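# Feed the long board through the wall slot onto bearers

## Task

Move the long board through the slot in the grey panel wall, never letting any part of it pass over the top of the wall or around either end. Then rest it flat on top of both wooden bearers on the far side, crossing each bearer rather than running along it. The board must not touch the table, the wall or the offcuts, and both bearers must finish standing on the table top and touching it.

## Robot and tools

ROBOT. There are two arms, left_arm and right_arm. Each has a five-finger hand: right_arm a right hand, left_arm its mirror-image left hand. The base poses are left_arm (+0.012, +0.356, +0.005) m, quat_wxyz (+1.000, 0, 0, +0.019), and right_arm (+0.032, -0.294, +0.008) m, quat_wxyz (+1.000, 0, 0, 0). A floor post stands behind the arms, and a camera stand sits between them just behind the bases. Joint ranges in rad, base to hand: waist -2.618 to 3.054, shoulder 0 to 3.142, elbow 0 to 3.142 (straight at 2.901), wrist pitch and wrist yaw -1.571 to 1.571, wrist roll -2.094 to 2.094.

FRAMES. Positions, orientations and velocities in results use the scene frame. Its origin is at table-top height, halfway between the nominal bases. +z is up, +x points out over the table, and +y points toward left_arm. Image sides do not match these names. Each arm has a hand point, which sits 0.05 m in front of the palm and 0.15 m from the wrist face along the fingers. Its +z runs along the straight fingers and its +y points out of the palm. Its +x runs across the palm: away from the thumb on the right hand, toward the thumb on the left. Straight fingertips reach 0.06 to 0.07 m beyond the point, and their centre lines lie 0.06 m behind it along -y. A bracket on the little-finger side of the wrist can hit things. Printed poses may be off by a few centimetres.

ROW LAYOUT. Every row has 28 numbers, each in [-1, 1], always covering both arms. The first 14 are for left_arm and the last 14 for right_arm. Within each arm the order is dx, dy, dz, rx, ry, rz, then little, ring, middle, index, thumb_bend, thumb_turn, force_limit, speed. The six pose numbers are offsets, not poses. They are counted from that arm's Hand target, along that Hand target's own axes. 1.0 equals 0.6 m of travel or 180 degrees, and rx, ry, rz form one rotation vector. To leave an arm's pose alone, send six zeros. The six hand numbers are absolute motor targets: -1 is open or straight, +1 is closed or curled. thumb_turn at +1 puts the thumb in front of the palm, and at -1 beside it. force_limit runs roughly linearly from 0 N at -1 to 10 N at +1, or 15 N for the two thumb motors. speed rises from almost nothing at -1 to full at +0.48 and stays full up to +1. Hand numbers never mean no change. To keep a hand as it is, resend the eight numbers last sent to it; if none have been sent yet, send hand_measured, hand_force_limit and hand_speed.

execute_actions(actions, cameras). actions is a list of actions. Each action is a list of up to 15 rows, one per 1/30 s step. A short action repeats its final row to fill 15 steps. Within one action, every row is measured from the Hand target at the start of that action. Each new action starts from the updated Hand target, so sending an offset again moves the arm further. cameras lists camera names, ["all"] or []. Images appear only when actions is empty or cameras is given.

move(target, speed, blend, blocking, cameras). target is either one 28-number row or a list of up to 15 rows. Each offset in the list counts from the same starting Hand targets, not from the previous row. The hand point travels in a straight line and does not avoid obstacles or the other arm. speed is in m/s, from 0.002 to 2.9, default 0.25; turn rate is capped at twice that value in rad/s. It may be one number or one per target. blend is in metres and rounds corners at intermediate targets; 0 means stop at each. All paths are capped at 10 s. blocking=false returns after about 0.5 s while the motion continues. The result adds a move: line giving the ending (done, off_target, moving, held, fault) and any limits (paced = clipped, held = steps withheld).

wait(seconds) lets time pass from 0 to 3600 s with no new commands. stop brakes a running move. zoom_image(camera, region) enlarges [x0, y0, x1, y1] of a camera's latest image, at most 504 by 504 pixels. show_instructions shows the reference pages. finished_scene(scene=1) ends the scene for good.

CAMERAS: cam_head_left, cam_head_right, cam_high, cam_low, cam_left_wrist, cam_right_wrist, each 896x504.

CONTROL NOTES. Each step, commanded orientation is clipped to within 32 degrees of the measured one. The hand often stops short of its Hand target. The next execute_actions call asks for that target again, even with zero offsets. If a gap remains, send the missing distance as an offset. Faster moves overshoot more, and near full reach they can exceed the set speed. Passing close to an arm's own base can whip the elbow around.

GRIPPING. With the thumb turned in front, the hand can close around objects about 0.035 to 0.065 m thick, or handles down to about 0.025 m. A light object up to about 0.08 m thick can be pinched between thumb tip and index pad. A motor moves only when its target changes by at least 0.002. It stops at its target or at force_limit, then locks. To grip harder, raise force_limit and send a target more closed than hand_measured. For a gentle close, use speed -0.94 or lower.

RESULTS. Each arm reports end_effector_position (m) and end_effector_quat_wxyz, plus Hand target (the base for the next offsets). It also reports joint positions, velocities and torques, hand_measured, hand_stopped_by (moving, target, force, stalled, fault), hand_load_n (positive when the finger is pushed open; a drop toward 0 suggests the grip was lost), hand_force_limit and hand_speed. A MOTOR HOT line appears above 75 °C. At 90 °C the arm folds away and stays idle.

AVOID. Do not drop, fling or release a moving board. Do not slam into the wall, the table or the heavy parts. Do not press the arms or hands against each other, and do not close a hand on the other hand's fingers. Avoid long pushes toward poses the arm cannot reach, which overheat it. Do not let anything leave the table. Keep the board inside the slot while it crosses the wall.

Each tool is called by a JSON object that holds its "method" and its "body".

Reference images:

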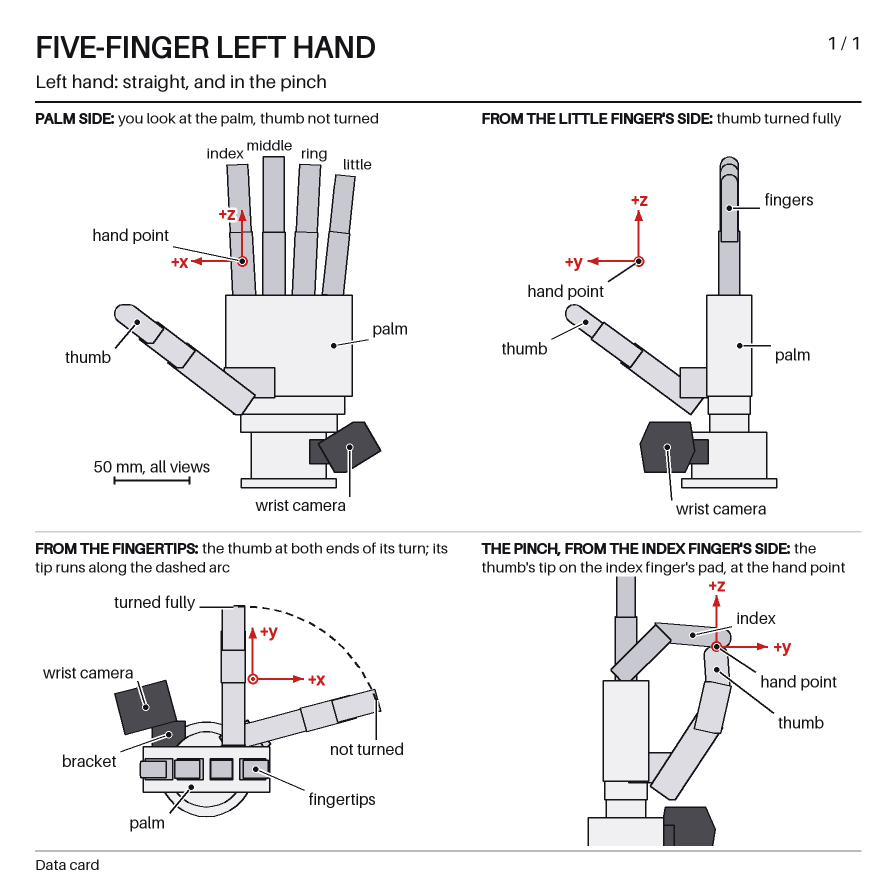

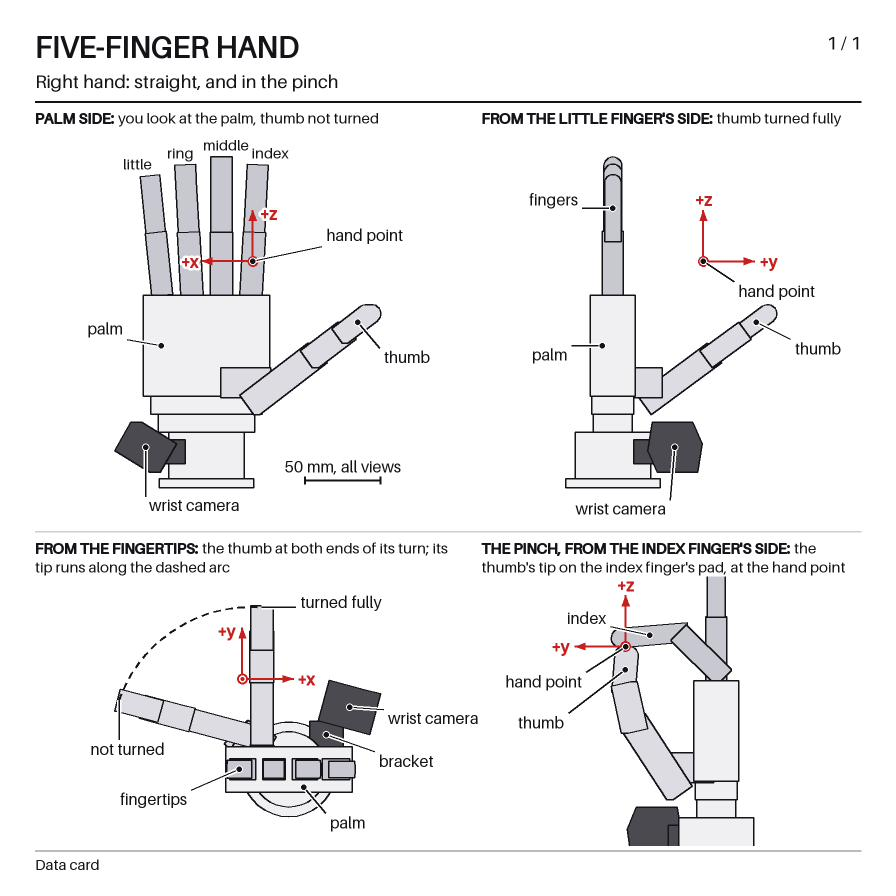

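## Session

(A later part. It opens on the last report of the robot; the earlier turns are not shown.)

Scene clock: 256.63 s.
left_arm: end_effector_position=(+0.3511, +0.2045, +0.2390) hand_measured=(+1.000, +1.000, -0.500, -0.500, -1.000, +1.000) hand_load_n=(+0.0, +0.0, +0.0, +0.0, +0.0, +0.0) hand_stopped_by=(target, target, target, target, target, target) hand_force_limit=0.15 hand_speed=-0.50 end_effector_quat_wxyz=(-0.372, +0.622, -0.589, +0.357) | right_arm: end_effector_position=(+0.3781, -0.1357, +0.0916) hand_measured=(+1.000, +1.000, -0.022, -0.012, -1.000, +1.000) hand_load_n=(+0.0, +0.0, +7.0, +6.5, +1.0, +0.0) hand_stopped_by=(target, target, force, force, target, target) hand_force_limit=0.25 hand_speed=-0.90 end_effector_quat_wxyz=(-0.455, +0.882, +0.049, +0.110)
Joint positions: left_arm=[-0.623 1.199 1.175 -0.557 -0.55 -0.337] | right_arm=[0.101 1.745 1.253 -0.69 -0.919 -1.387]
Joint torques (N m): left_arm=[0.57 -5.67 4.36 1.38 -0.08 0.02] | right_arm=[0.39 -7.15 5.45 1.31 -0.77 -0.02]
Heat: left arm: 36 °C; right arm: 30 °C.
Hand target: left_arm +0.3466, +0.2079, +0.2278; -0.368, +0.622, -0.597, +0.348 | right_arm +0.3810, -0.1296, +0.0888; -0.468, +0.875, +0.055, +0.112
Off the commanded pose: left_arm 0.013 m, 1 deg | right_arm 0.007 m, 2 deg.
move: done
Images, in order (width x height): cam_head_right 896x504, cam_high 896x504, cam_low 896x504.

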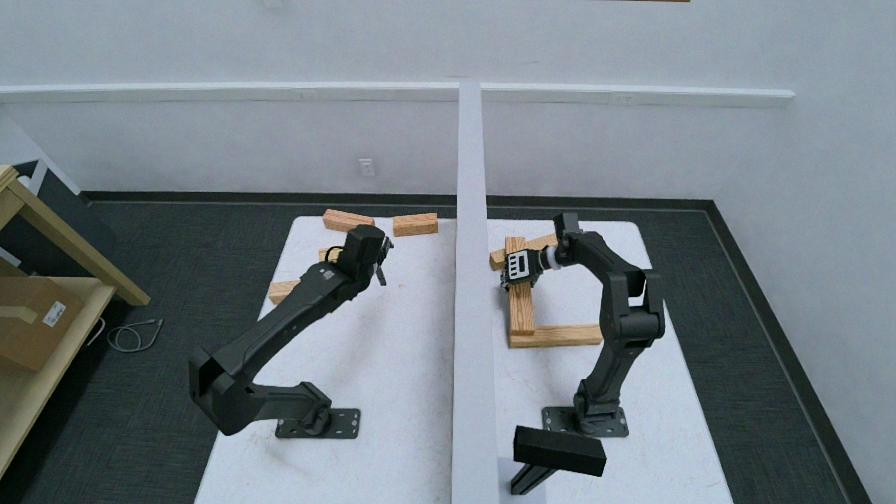

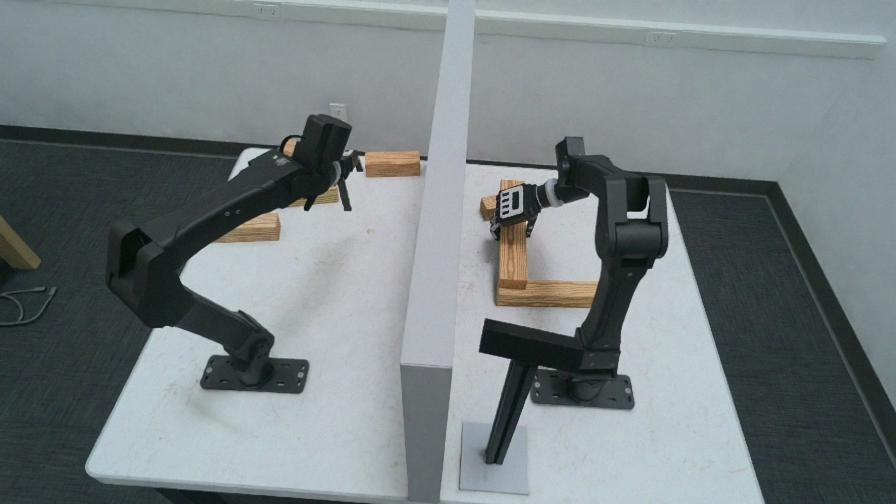

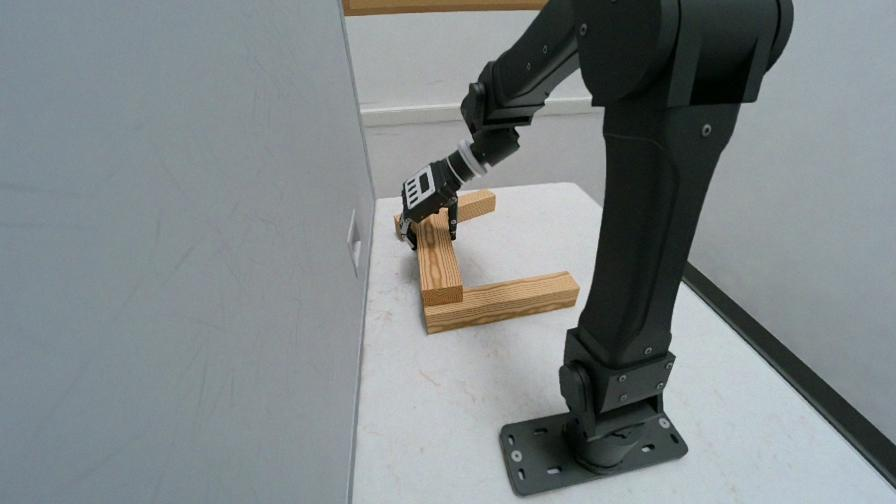

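{"method": "move", "body": {"target": [0,0,0,0,0,0,1,1,-0.5,-0.5,-1,1,0.15,-0.5, -0.0145,0.0178,-0.0083,-0.0001,-0.0046,0.0069,1,1,0.32,0.32,-1,1,0.25,-0.9], "speed": 0.03, "cameras": ["cam_head_right","cam_low","cam_high","cam_head_left"]}}

{"method": "zoom_image", "body": {"camera": "cam_low", "region": [410, 270, 480, 340]}}

{"method": "zoom_image", "body": {"camera": "cam_head_right", "region": [485, 225, 555, 355]}}

{"method": "zoom_image", "body": {"camera": "cam_high", "region": [480, 260, 550, 315]}}

Scene clock: 259.33 s.
left_arm: end_effector_position=(+0.3511, +0.2045, +0.2390) hand_measured=(+1.000, +1.000, -0.500, -0.500, -1.000, +1.000) hand_load_n=(+0.5, +0.0, +0.0, +0.0, +0.0, +0.0) hand_stopped_by=(target, target, target, target, target, target) hand_force_limit=0.15 hand_speed=-0.50 end_effector_quat_wxyz=(-0.372, +0.622, -0.589, +0.357) | right_arm: end_effector_position=(+0.3781, -0.1384, +0.0909) hand_measured=(+1.000, +1.000, -0.022, -0.012, -1.000, +1.000) hand_load_n=(+0.0, +0.0, +7.0, +7.0, +1.0, +0.0) hand_stopped_by=(target, target, force, force, target, target) hand_force_limit=0.25 hand_speed=-0.90 end_effector_quat_wxyz=(-0.464, +0.877, +0.055, +0.114)
Joint positions: left_arm=[-0.623 1.199 1.175 -0.557 -0.55 -0.337] | right_arm=[0.084 1.745 1.241 -0.687 -0.945 -1.417]
Joint torques (N m): left_arm=[0.58 -5.67 4.31 1.37 -0.1 0.04] | right_arm=[-0.76 -6.6 4.98 0.91 -0.65 -0.15]
Heat: left arm: 36 °C; right arm: 29 °C.
Hand target: left_arm +0.3466, +0.2079, +0.2278; -0.368, +0.622, -0.597, +0.348 | right_arm +0.3741, -0.1396, +0.0808; -0.468, +0.877, +0.049, +0.100
Off the commanded pose: left_arm 0.013 m, 1 deg | right_arm 0.011 m, 2 deg.
move: off_target (right_arm)
Images, in order (width x height): cam_head_left 896x504, cam_head_right 896x504, cam_high 896x504, cam_low 896x504.

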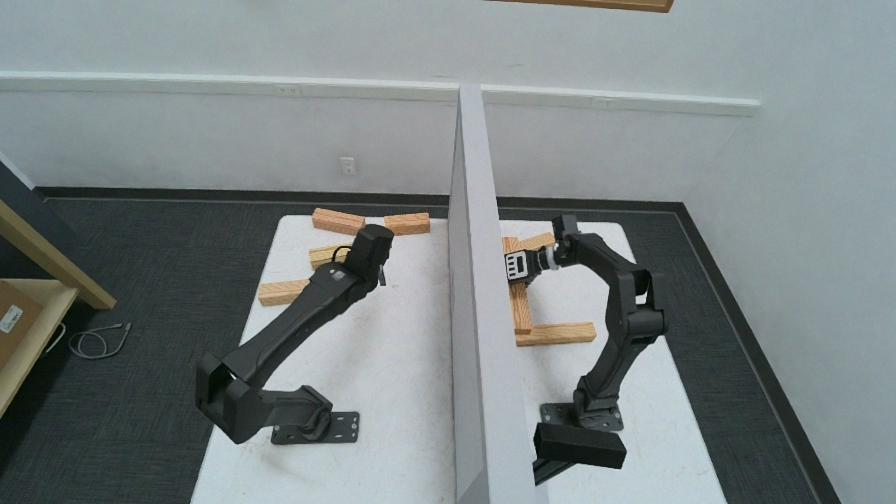

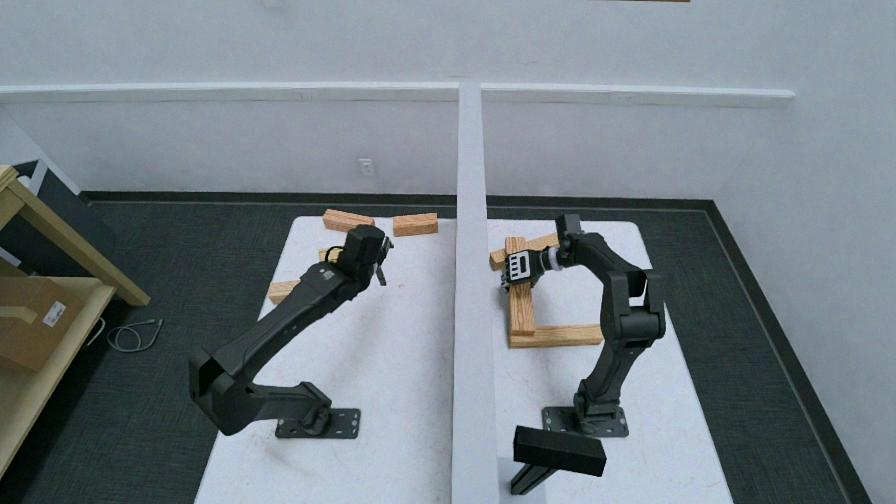

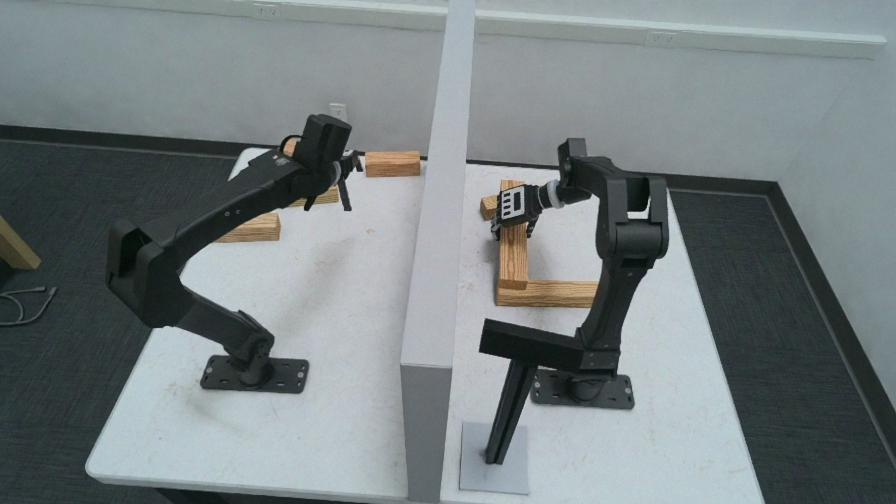

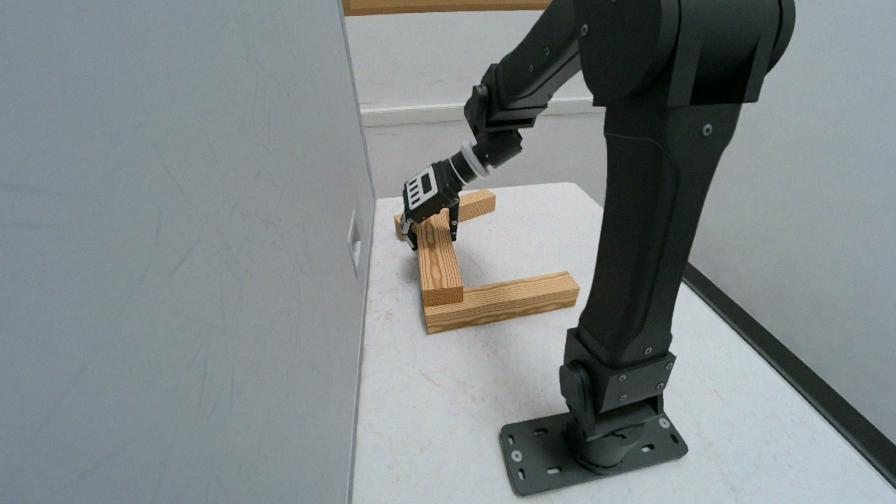

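Scaled by 7.200 from the camera's image (finer frame: 1280x720).

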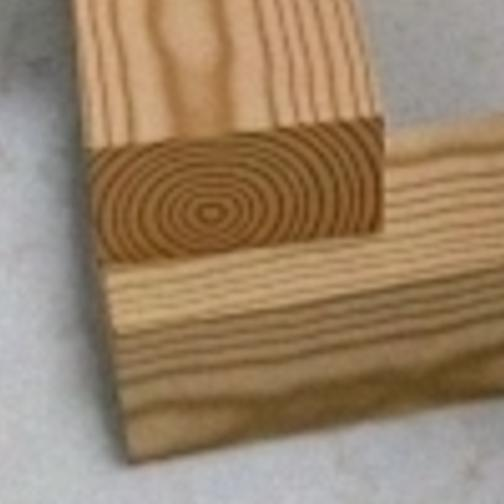

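Scaled by 3.877 from the camera's image (finer frame: 1280x720).

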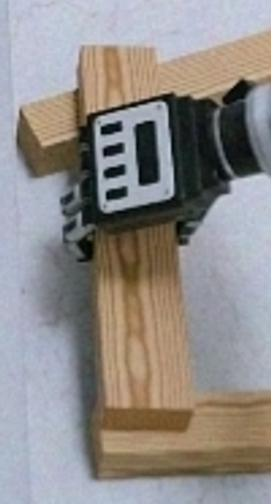

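Scaled by 7.200 from the camera's image (finer frame: 1280x720).

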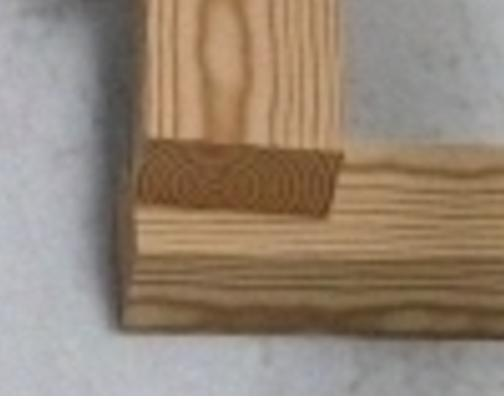

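{"method": "move", "body": {"target": [0,0,0,0,0,0,1,1,-0.5,-0.5,-1,1,0.15,-0.5, -0.0054,0.0177,0.0047,-0.0001,-0.0046,0.0069,1,1,0.32,0.32,-1,1,0.25,-0.9], "speed": 0.03, "cameras": ["cam_head_right","cam_low","cam_high"]}}

{"method": "zoom_image", "body": {"camera": "cam_low", "region": [410, 270, 480, 340]}}

{"method": "zoom_image", "body": {"camera": "cam_head_right", "region": [485, 225, 555, 355]}}

{"method": "zoom_image", "body": {"camera": "cam_high", "region": [480, 260, 550, 315]}}

Scene clock: 260.87 s.
left_arm: end_effector_position=(+0.3511, +0.2045, +0.2390) hand_measured=(+1.000, +1.000, -0.500, -0.500, -1.000, +1.000) hand_load_n=(+0.0, +0.0, +0.0, +0.0, +0.0, +0.5) hand_stopped_by=(target, target, target, target, target, target) hand_force_limit=0.15 hand_speed=-0.50 end_effector_quat_wxyz=(-0.372, +0.622, -0.589, +0.357) | right_arm: end_effector_position=(+0.3775, -0.1378, +0.0900) hand_measured=(+1.000, +1.000, -0.022, -0.012, -1.000, +1.000) hand_load_n=(+0.0, +0.0, +6.5, +7.0, +1.0, +0.0) hand_stopped_by=(target, target, force, force, target, target) hand_force_limit=0.25 hand_speed=-0.90 end_effector_quat_wxyz=(-0.476, +0.871, +0.054, +0.109)
Joint positions: left_arm=[-0.623 1.199 1.175 -0.557 -0.55 -0.337] | right_arm=[0.072 1.757 1.24 -0.69 -0.977 -1.429]
Joint torques (N m): left_arm=[0.57 -5.67 4.33 1.37 -0.08 0.05] | right_arm=[-0.7 -5.3 4.83 0.81 -0.41 -0.22]
Heat: left arm: 36 °C; right arm: 29 °C.
Hand target: left_arm +0.3466, +0.2079, +0.2278; -0.368, +0.622, -0.597, +0.348 | right_arm +0.3731, -0.1431, +0.0699; -0.469, +0.878, +0.043, +0.089
Off the commanded pose: left_arm 0.013 m, 1 deg | right_arm 0.021 m, 3 deg.
move: off_target (right_arm)
Images, in order (width x height): cam_head_right 896x504, cam_high 896x504, cam_low 896x504.

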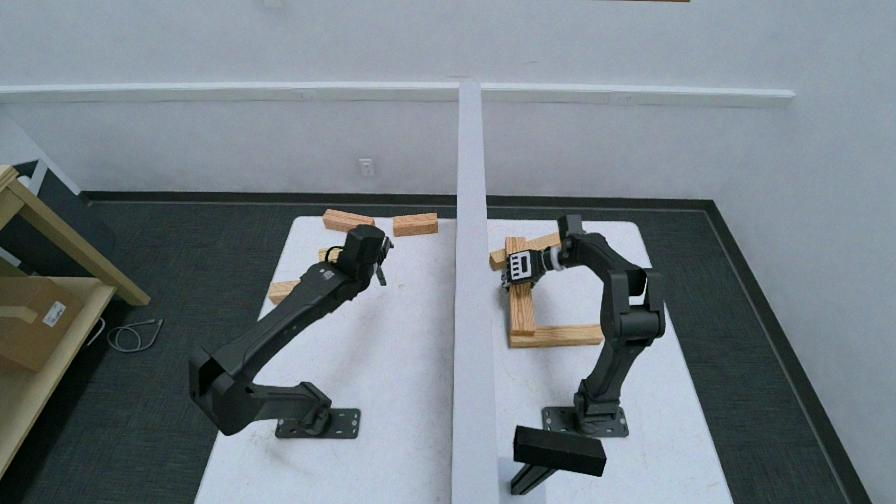

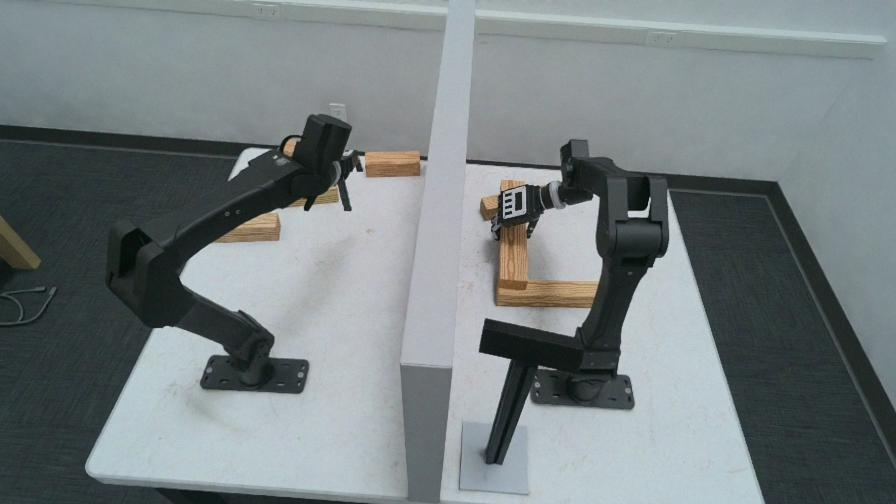

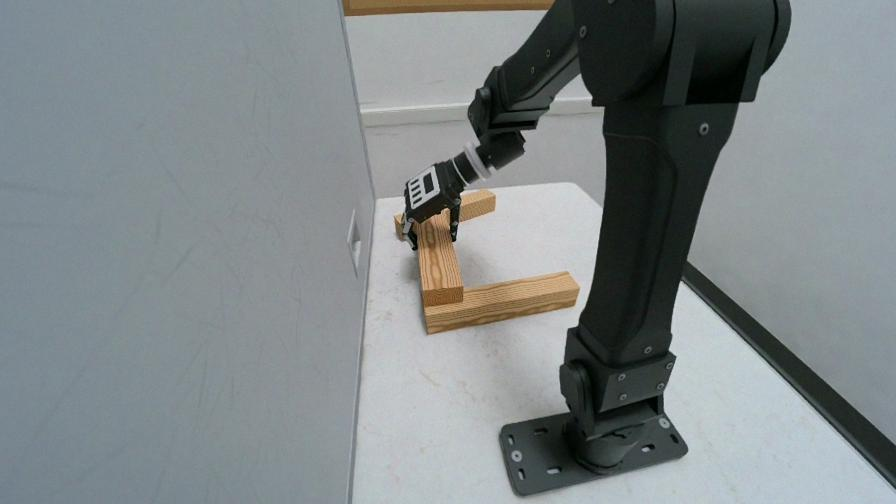

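Scaled by 7.200 from the camera's image (finer frame: 1280x720).

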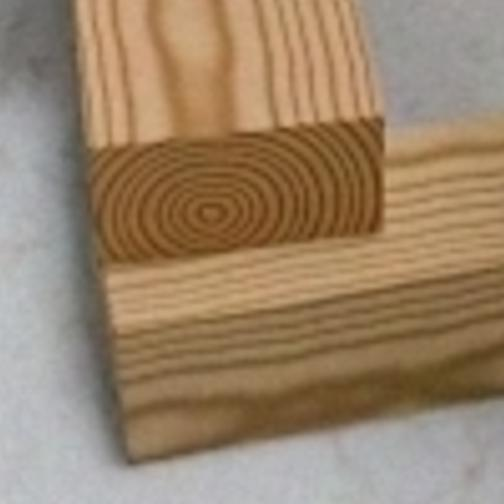

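Scaled by 3.877 from the camera's image (finer frame: 1280x720).

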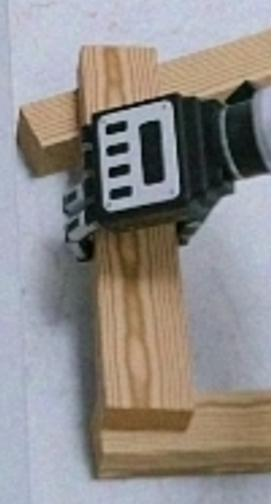

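Scaled by 7.200 from the camera's image (finer frame: 1280x720).

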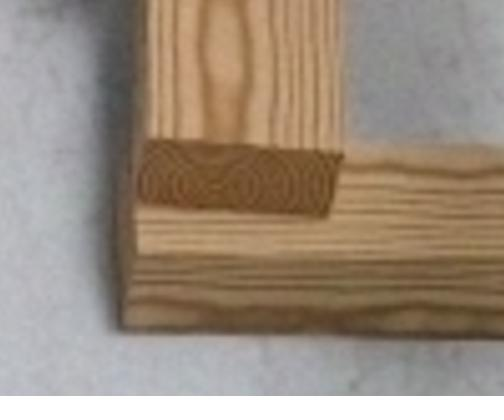

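{"method": "move", "body": {"target": [0,0,0,0,0,0,1,1,-0.5,-0.5,-1,1,0.15,-0.5, 0.0112,-0.0227,-0.0048,0.006,0.0085,-0.0118,1,1,0.32,0.32,-1,1,0.25,-0.9], "speed": 0.03, "cameras": ["cam_head_right","cam_low","cam_high","cam_right_wrist"]}}

{"method": "zoom_image", "body": {"camera": "cam_low", "region": [380, 190, 480, 340]}}

{"method": "zoom_image", "body": {"camera": "cam_head_right", "region": [485, 225, 555, 355]}}

Scene clock: 262.80 s.
left_arm: end_effector_position=(+0.3511, +0.2045, +0.2390) hand_measured=(+1.000, +1.000, -0.500, -0.500, -1.000, +1.000) hand_load_n=(+0.0, +0.0, +0.0, +0.0, +0.0, +0.0) hand_stopped_by=(target, target, target, target, target, target) hand_force_limit=0.15 hand_speed=-0.50 end_effector_quat_wxyz=(-0.372, +0.622, -0.589, +0.357) | right_arm: end_effector_position=(+0.3774, -0.1375, +0.0902) hand_measured=(+1.000, +1.000, -0.022, -0.012, -1.000, +1.000) hand_load_n=(+0.0, +0.0, +7.0, +7.0, +0.5, +0.0) hand_stopped_by=(target, target, force, force, target, target) hand_force_limit=0.25 hand_speed=-0.90 end_effector_quat_wxyz=(-0.477, +0.871, +0.054, +0.109)
Joint positions: left_arm=[-0.623 1.199 1.175 -0.557 -0.55 -0.337] | right_arm=[0.072 1.757 1.24 -0.69 -0.979 -1.428]
Joint torques (N m): left_arm=[0.55 -5.7 4.36 1.37 -0.08 0.04] | right_arm=[-0.02 -7.88 4.63 1.12 -0.51 -0.08]
Heat: left arm: 36 °C; right arm: 29 °C.
Hand target: left_arm +0.3466, +0.2079, +0.2278; -0.368, +0.622, -0.597, +0.348 | right_arm +0.3772, -0.1380, +0.0839; -0.476, +0.871, +0.054, +0.109
Off the commanded pose: left_arm 0.013 m, 1 deg | right_arm 0.006 m, 0 deg.
move: done
Images, in order (width x height): cam_head_right 896x504, cam_high 896x504, cam_low 896x504, cam_right_wrist 896x504.

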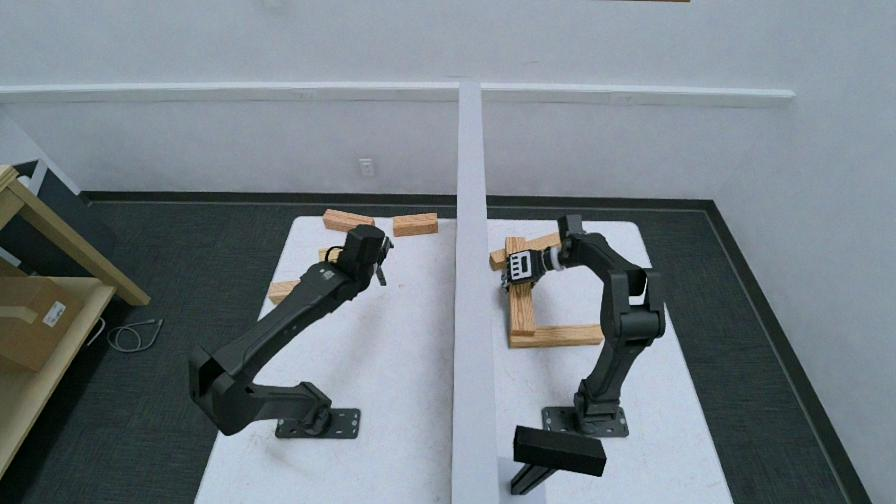

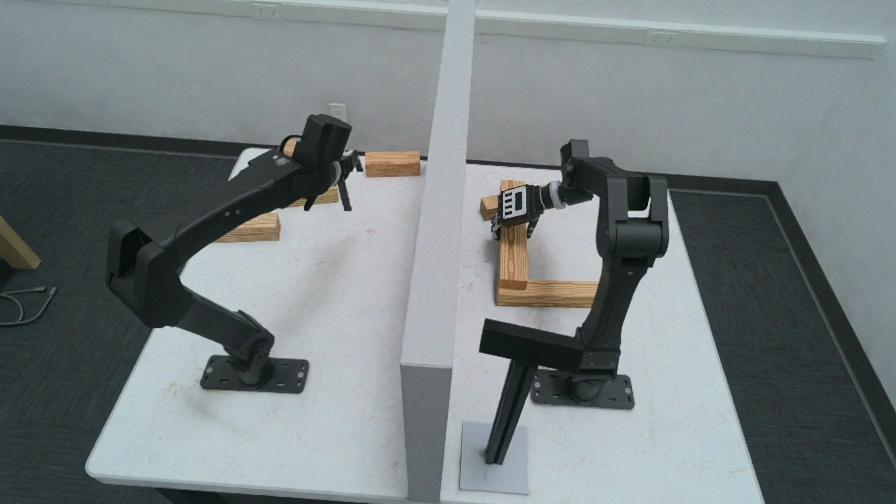

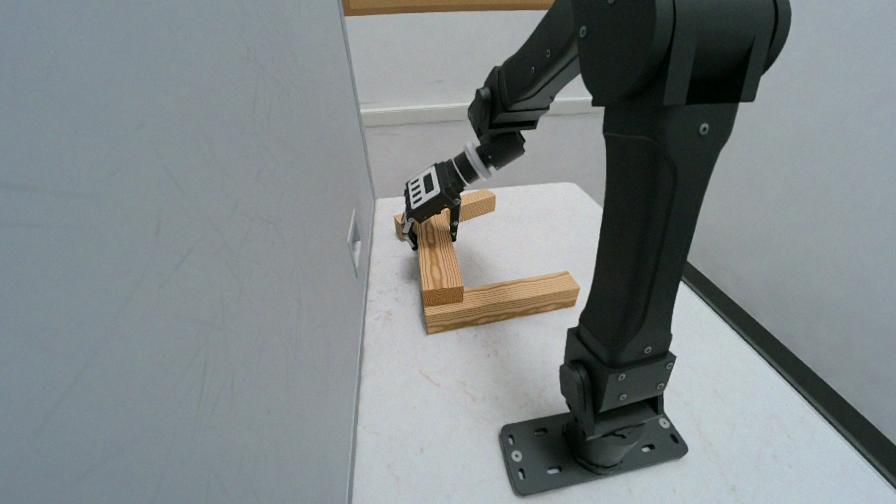

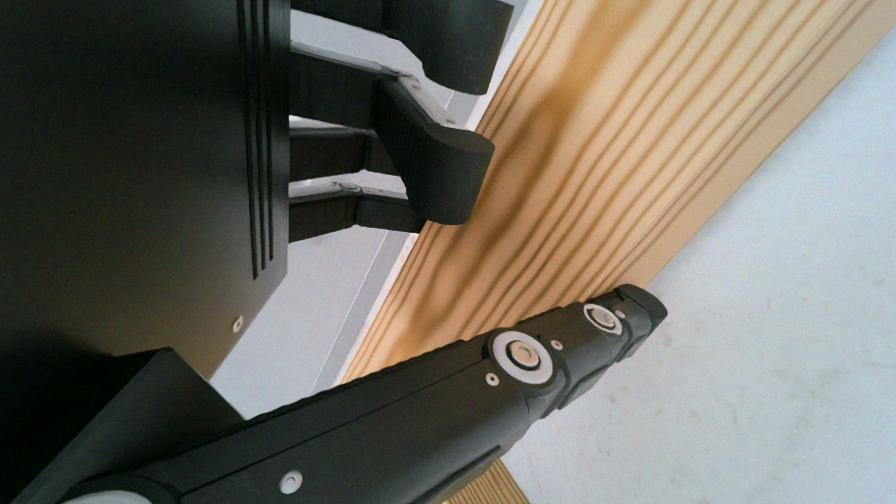

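Scaled by 3.360 from the camera's image (finer frame: 1280x720).

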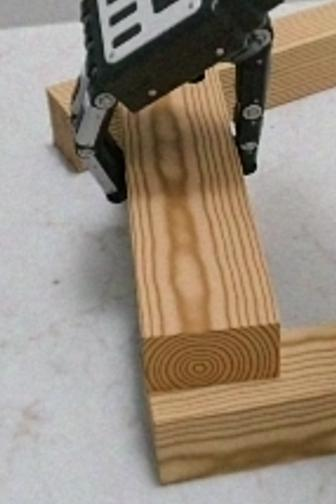

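Scaled by 3.877 from the camera's image (finer frame: 1280x720).

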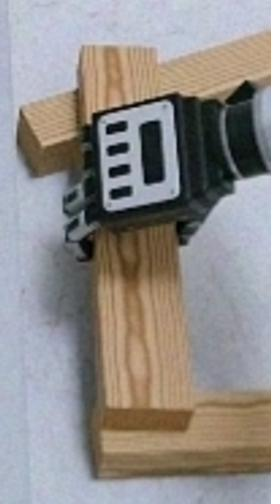

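{"method": "move", "body": {"target": [0,0,0,0,0,0,1,1,-0.5,-0.5,-1,1,0.15,-0.5, 0,0,0,0,0,0,1,1,-0.06,-0.06,-1,1,0.25,-0.9], "speed": 0.03, "cameras": ["cam_head_right","cam_low","cam_high","cam_right_wrist"]}}

{"method": "zoom_image", "body": {"camera": "cam_low", "region": [380, 190, 480, 340]}}

Scene clock: 263.63 s.
left_arm: end_effector_position=(+0.3511, +0.2045, +0.2390) hand_measured=(+1.000, +1.000, -0.500, -0.500, -1.000, +1.000) hand_load_n=(+0.0, +0.0, +0.0, +0.0, +0.0, +0.0) hand_stopped_by=(target, target, target, target, target, target) hand_force_limit=0.15 hand_speed=-0.50 end_effector_quat_wxyz=(-0.372, +0.622, -0.589, +0.357) | right_arm: end_effector_position=(+0.3780, -0.1377, +0.0902) hand_measured=(+1.000, +1.000, -0.060, -0.060, -1.000, +1.000) hand_load_n=(+0.0, +0.0, +0.0, +0.0, +0.0, +0.5) hand_stopped_by=(target, target, target, target, target, target) hand_force_limit=0.25 hand_speed=-0.90 end_effector_quat_wxyz=(-0.476, +0.871, +0.054, +0.110)
Joint positions: left_arm=[-0.623 1.199 1.175 -0.557 -0.55 -0.337] | right_arm=[0.072 1.757 1.24 -0.688 -0.977 -1.427]
Joint torques (N m): left_arm=[0.57 -5.67 4.37 1.39 -0.08 0.04] | right_arm=[0.02 -7.9 4.63 1.1 -0.52 -0.06]
Heat: left arm: 36 °C; right arm: 29 °C.
Hand target: left_arm +0.3466, +0.2079, +0.2278; -0.368, +0.622, -0.597, +0.348 | right_arm +0.3772, -0.1380, +0.0839; -0.476, +0.871, +0.054, +0.109
Off the commanded pose: left_arm 0.013 m, 1 deg | right_arm 0.006 m, 0 deg.
move: done
Images, in order (width x height): cam_head_right 896x504, cam_high 896x504, cam_low 896x504, cam_right_wrist 896x504.

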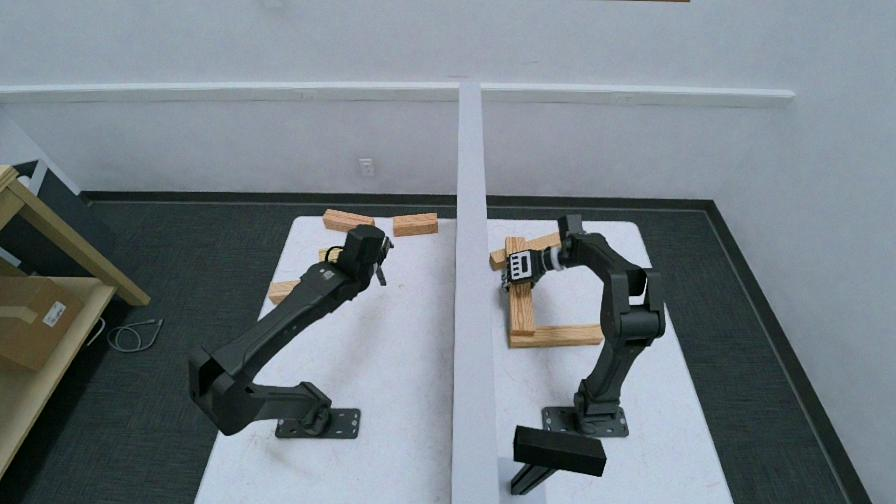

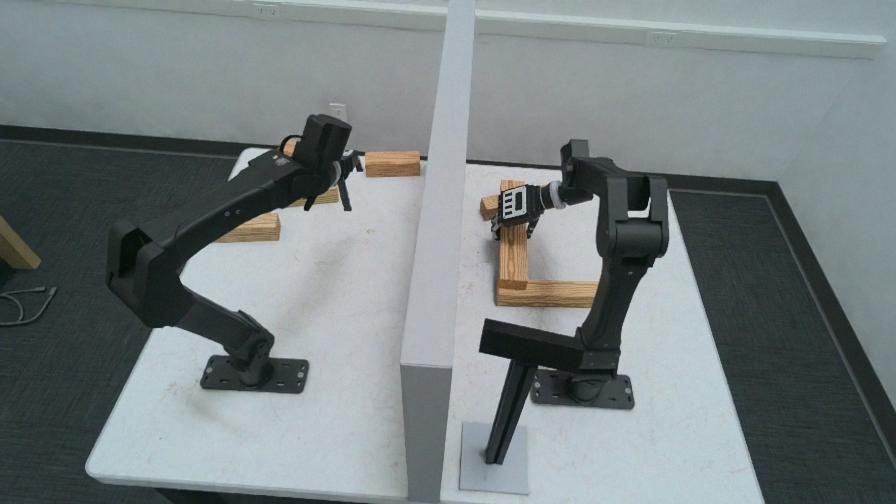

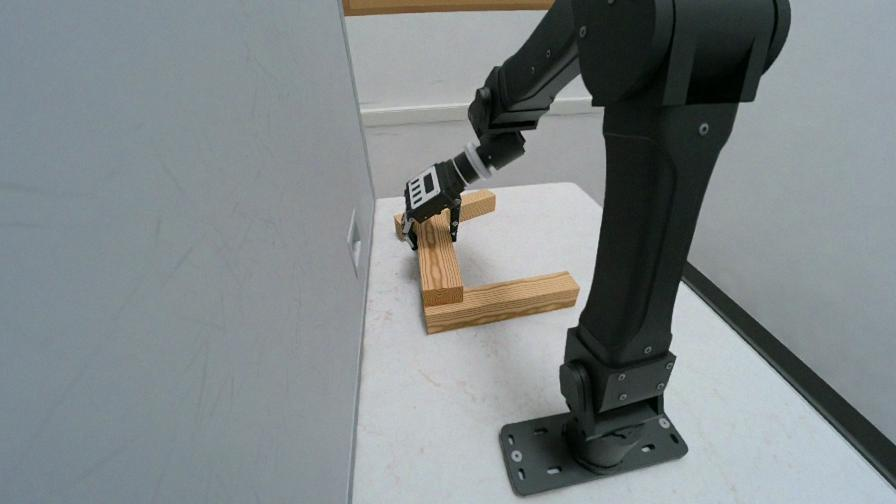

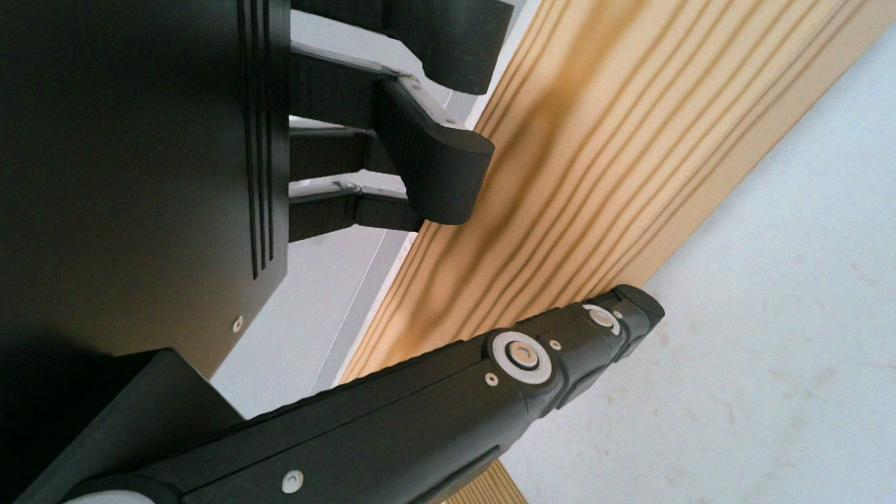

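Scaled by 3.360 from the camera's image (finer frame: 1280x720).

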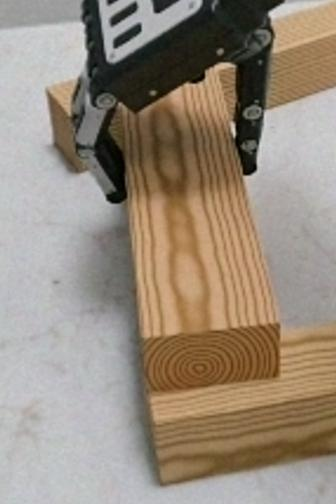

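{"method": "move", "body": {"target": [0,0,0,0,0,0,1,1,-0.5,-0.5,-1,1,0.15,-0.5, 0,0,0,0,0,0,1,1,-0.16,-0.16,-1,1,0.25,-0.85], "speed": 0.03, "cameras": ["cam_low","cam_right_wrist"]}}

{"method": "move", "body": {"target": [0,0,0,0,0,0,1,1,-0.5,-0.5,-1,1,0.15,-0.5, 0,0,0,0,0,0,1,1,-0.5,-0.5,-1,1,0.25,-0.7], "speed": 0.03, "cameras": ["cam_low","cam_head_right","cam_high","cam_right_wrist"]}}

{"method": "zoom_image", "body": {"camera": "cam_low", "region": [380, 190, 480, 340]}}

Scene clock: 264.47 s.
left_arm: end_effector_position=(+0.3511, +0.2045, +0.2390) hand_measured=(+1.000, +1.000, -0.500, -0.500, -1.000, +1.000) hand_load_n=(+0.0, +0.0, +0.0, +0.0, +0.0, +0.0) hand_stopped_by=(target, target, target, target, target, target) hand_force_limit=0.15 hand_speed=-0.50 end_effector_quat_wxyz=(-0.372, +0.622, -0.589, +0.357) | right_arm: end_effector_position=(+0.3780, -0.1377, +0.0902) hand_measured=(+1.000, +1.000, -0.160, -0.160, -1.000, +1.000) hand_load_n=(+0.0, +0.0, +0.0, +0.0, -0.5, +0.5) hand_stopped_by=(target, target, target, target, target, target) hand_force_limit=0.25 hand_speed=-0.85 end_effector_quat_wxyz=(-0.476, +0.871, +0.054, +0.110)
Joint positions: left_arm=[-0.623 1.199 1.175 -0.557 -0.55 -0.337] | right_arm=[0.072 1.757 1.24 -0.688 -0.977 -1.427]
Joint torques (N m): left_arm=[0.59 -5.64 4.34 1.37 -0.07 0.05] | right_arm=[0.02 -7.9 4.63 1.1 -0.52 -0.06]
Heat: left arm: 36 °C; right arm: 29 °C.
Hand target: left_arm +0.3466, +0.2079, +0.2278; -0.368, +0.622, -0.597, +0.348 | right_arm +0.3772, -0.1380, +0.0839; -0.476, +0.871, +0.054, +0.109
Off the commanded pose: left_arm 0.013 m, 1 deg | right_arm 0.006 m, 0 deg.
move: done

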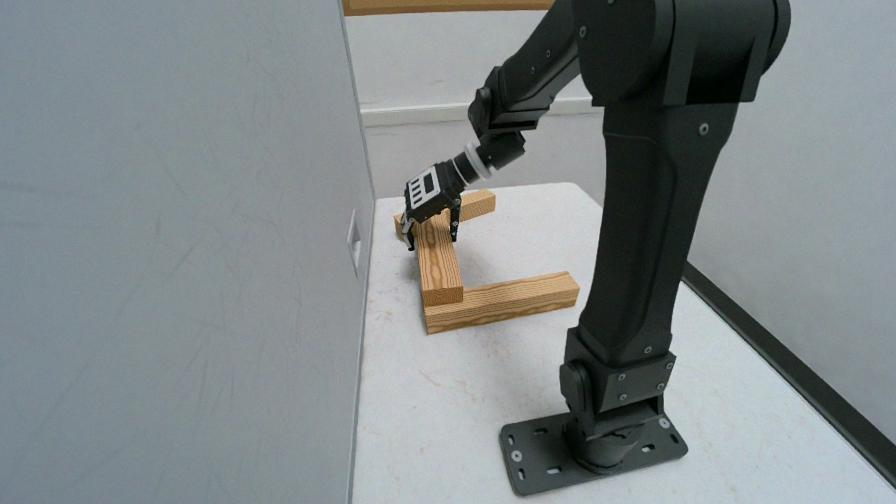

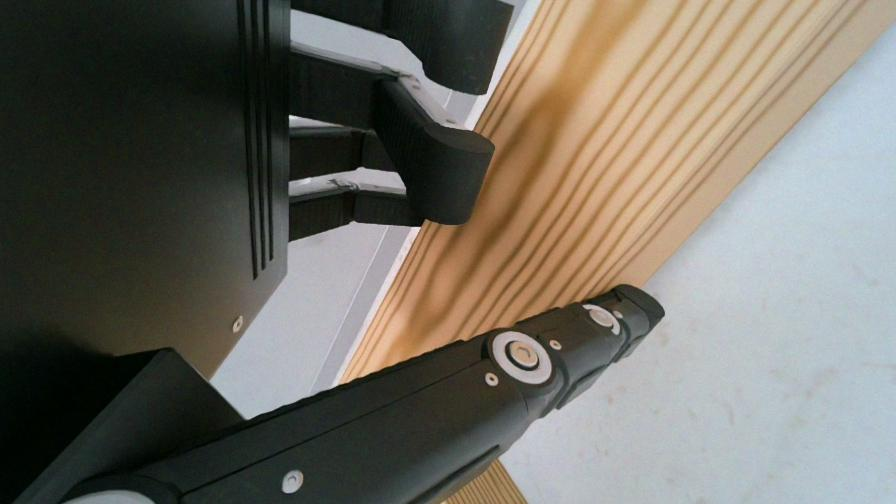

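Scene clock: 265.17 s.
left_arm: end_effector_position=(+0.3511, +0.2045, +0.2390) hand_measured=(+1.000, +1.000, -0.500, -0.500, -1.000, +1.000) hand_load_n=(+0.0, +0.0, +0.0, +0.0, +0.0, +0.0) hand_stopped_by=(target, target, target, target, target, target) hand_force_limit=0.15 hand_speed=-0.50 end_effector_quat_wxyz=(-0.372, +0.622, -0.589, +0.357) | right_arm: end_effector_position=(+0.3780, -0.1377, +0.0902) hand_measured=(+1.000, +1.000, -0.500, -0.500, -1.000, +1.000) hand_load_n=(+0.0, +0.0, +0.0, +0.0, +0.0, +0.5) hand_stopped_by=(target, target, target, target, target, target) hand_force_limit=0.25 hand_speed=-0.70 end_effector_quat_wxyz=(-0.476, +0.871, +0.054, +0.110)
Joint positions: left_arm=[-0.623 1.199 1.175 -0.557 -0.55 -0.337] | right_arm=[0.072 1.757 1.24 -0.688 -0.977 -1.427]
Joint torques (N m): left_arm=[0.59 -5.7 4.31 1.37 -0.08 0.03] | right_arm=[0.02 -7.91 4.63 1.1 -0.53 -0.06]
Heat: left arm: 36 °C; right arm: 29 °C.
Hand target: left_arm +0.3466, +0.2079, +0.2278; -0.368, +0.622, -0.597, +0.348 | right_arm +0.3772, -0.1380, +0.0839; -0.476, +0.871, +0.054, +0.109
Off the commanded pose: left_arm 0.013 m, 1 deg | right_arm 0.006 m, 0 deg.
move: done
Images, in order (width x height): cam_head_right 896x504, cam_high 896x504, cam_low 896x504, cam_right_wrist 896x504.

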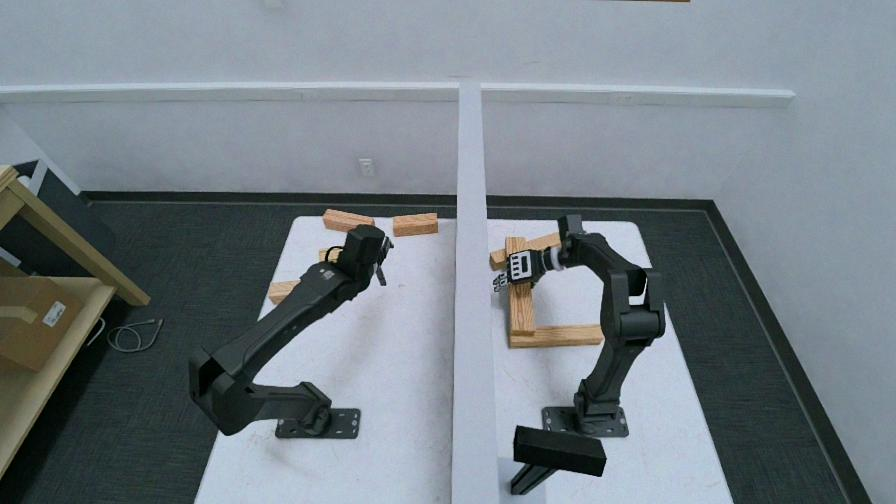

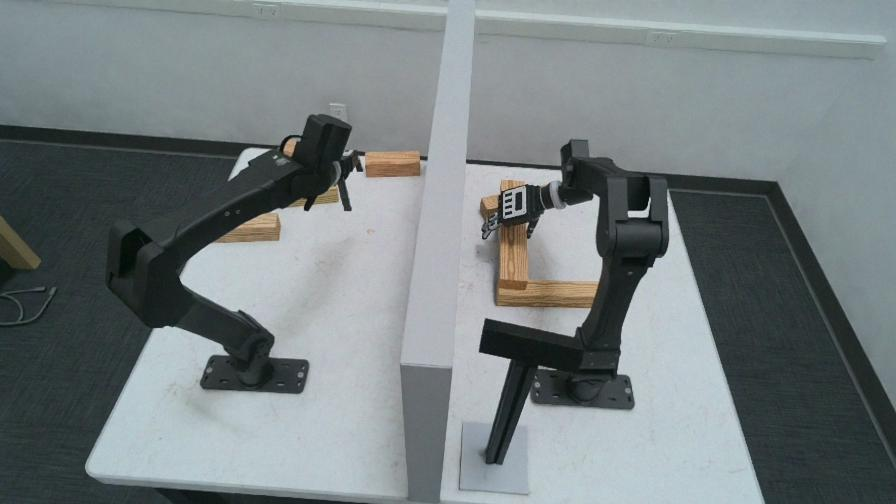

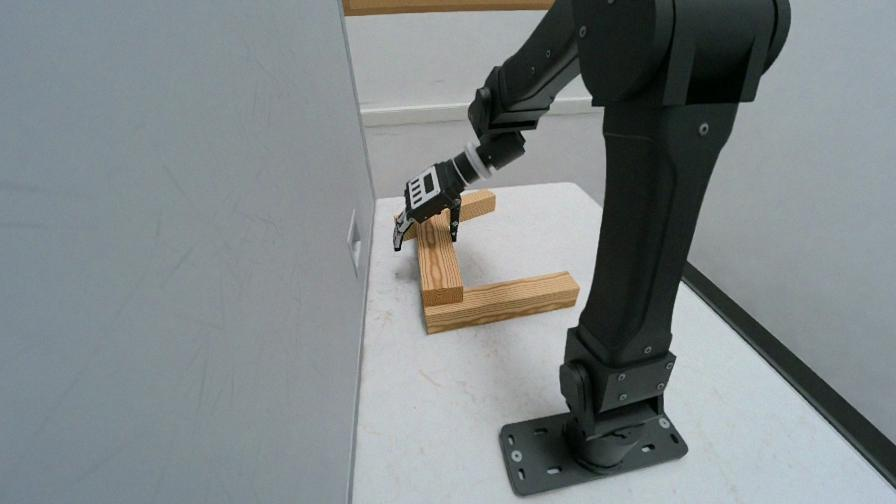

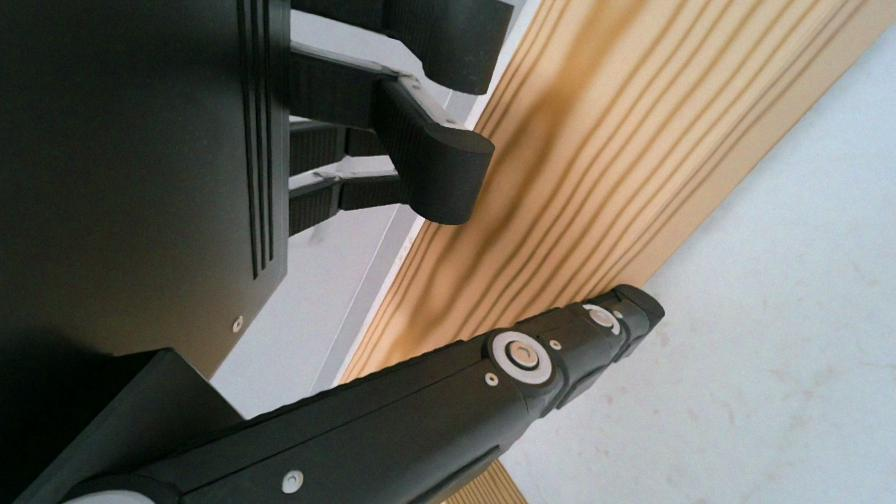

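Scaled by 3.360 from the camera's image (finer frame: 1280x720).

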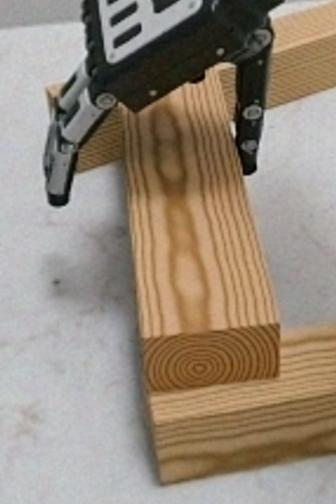

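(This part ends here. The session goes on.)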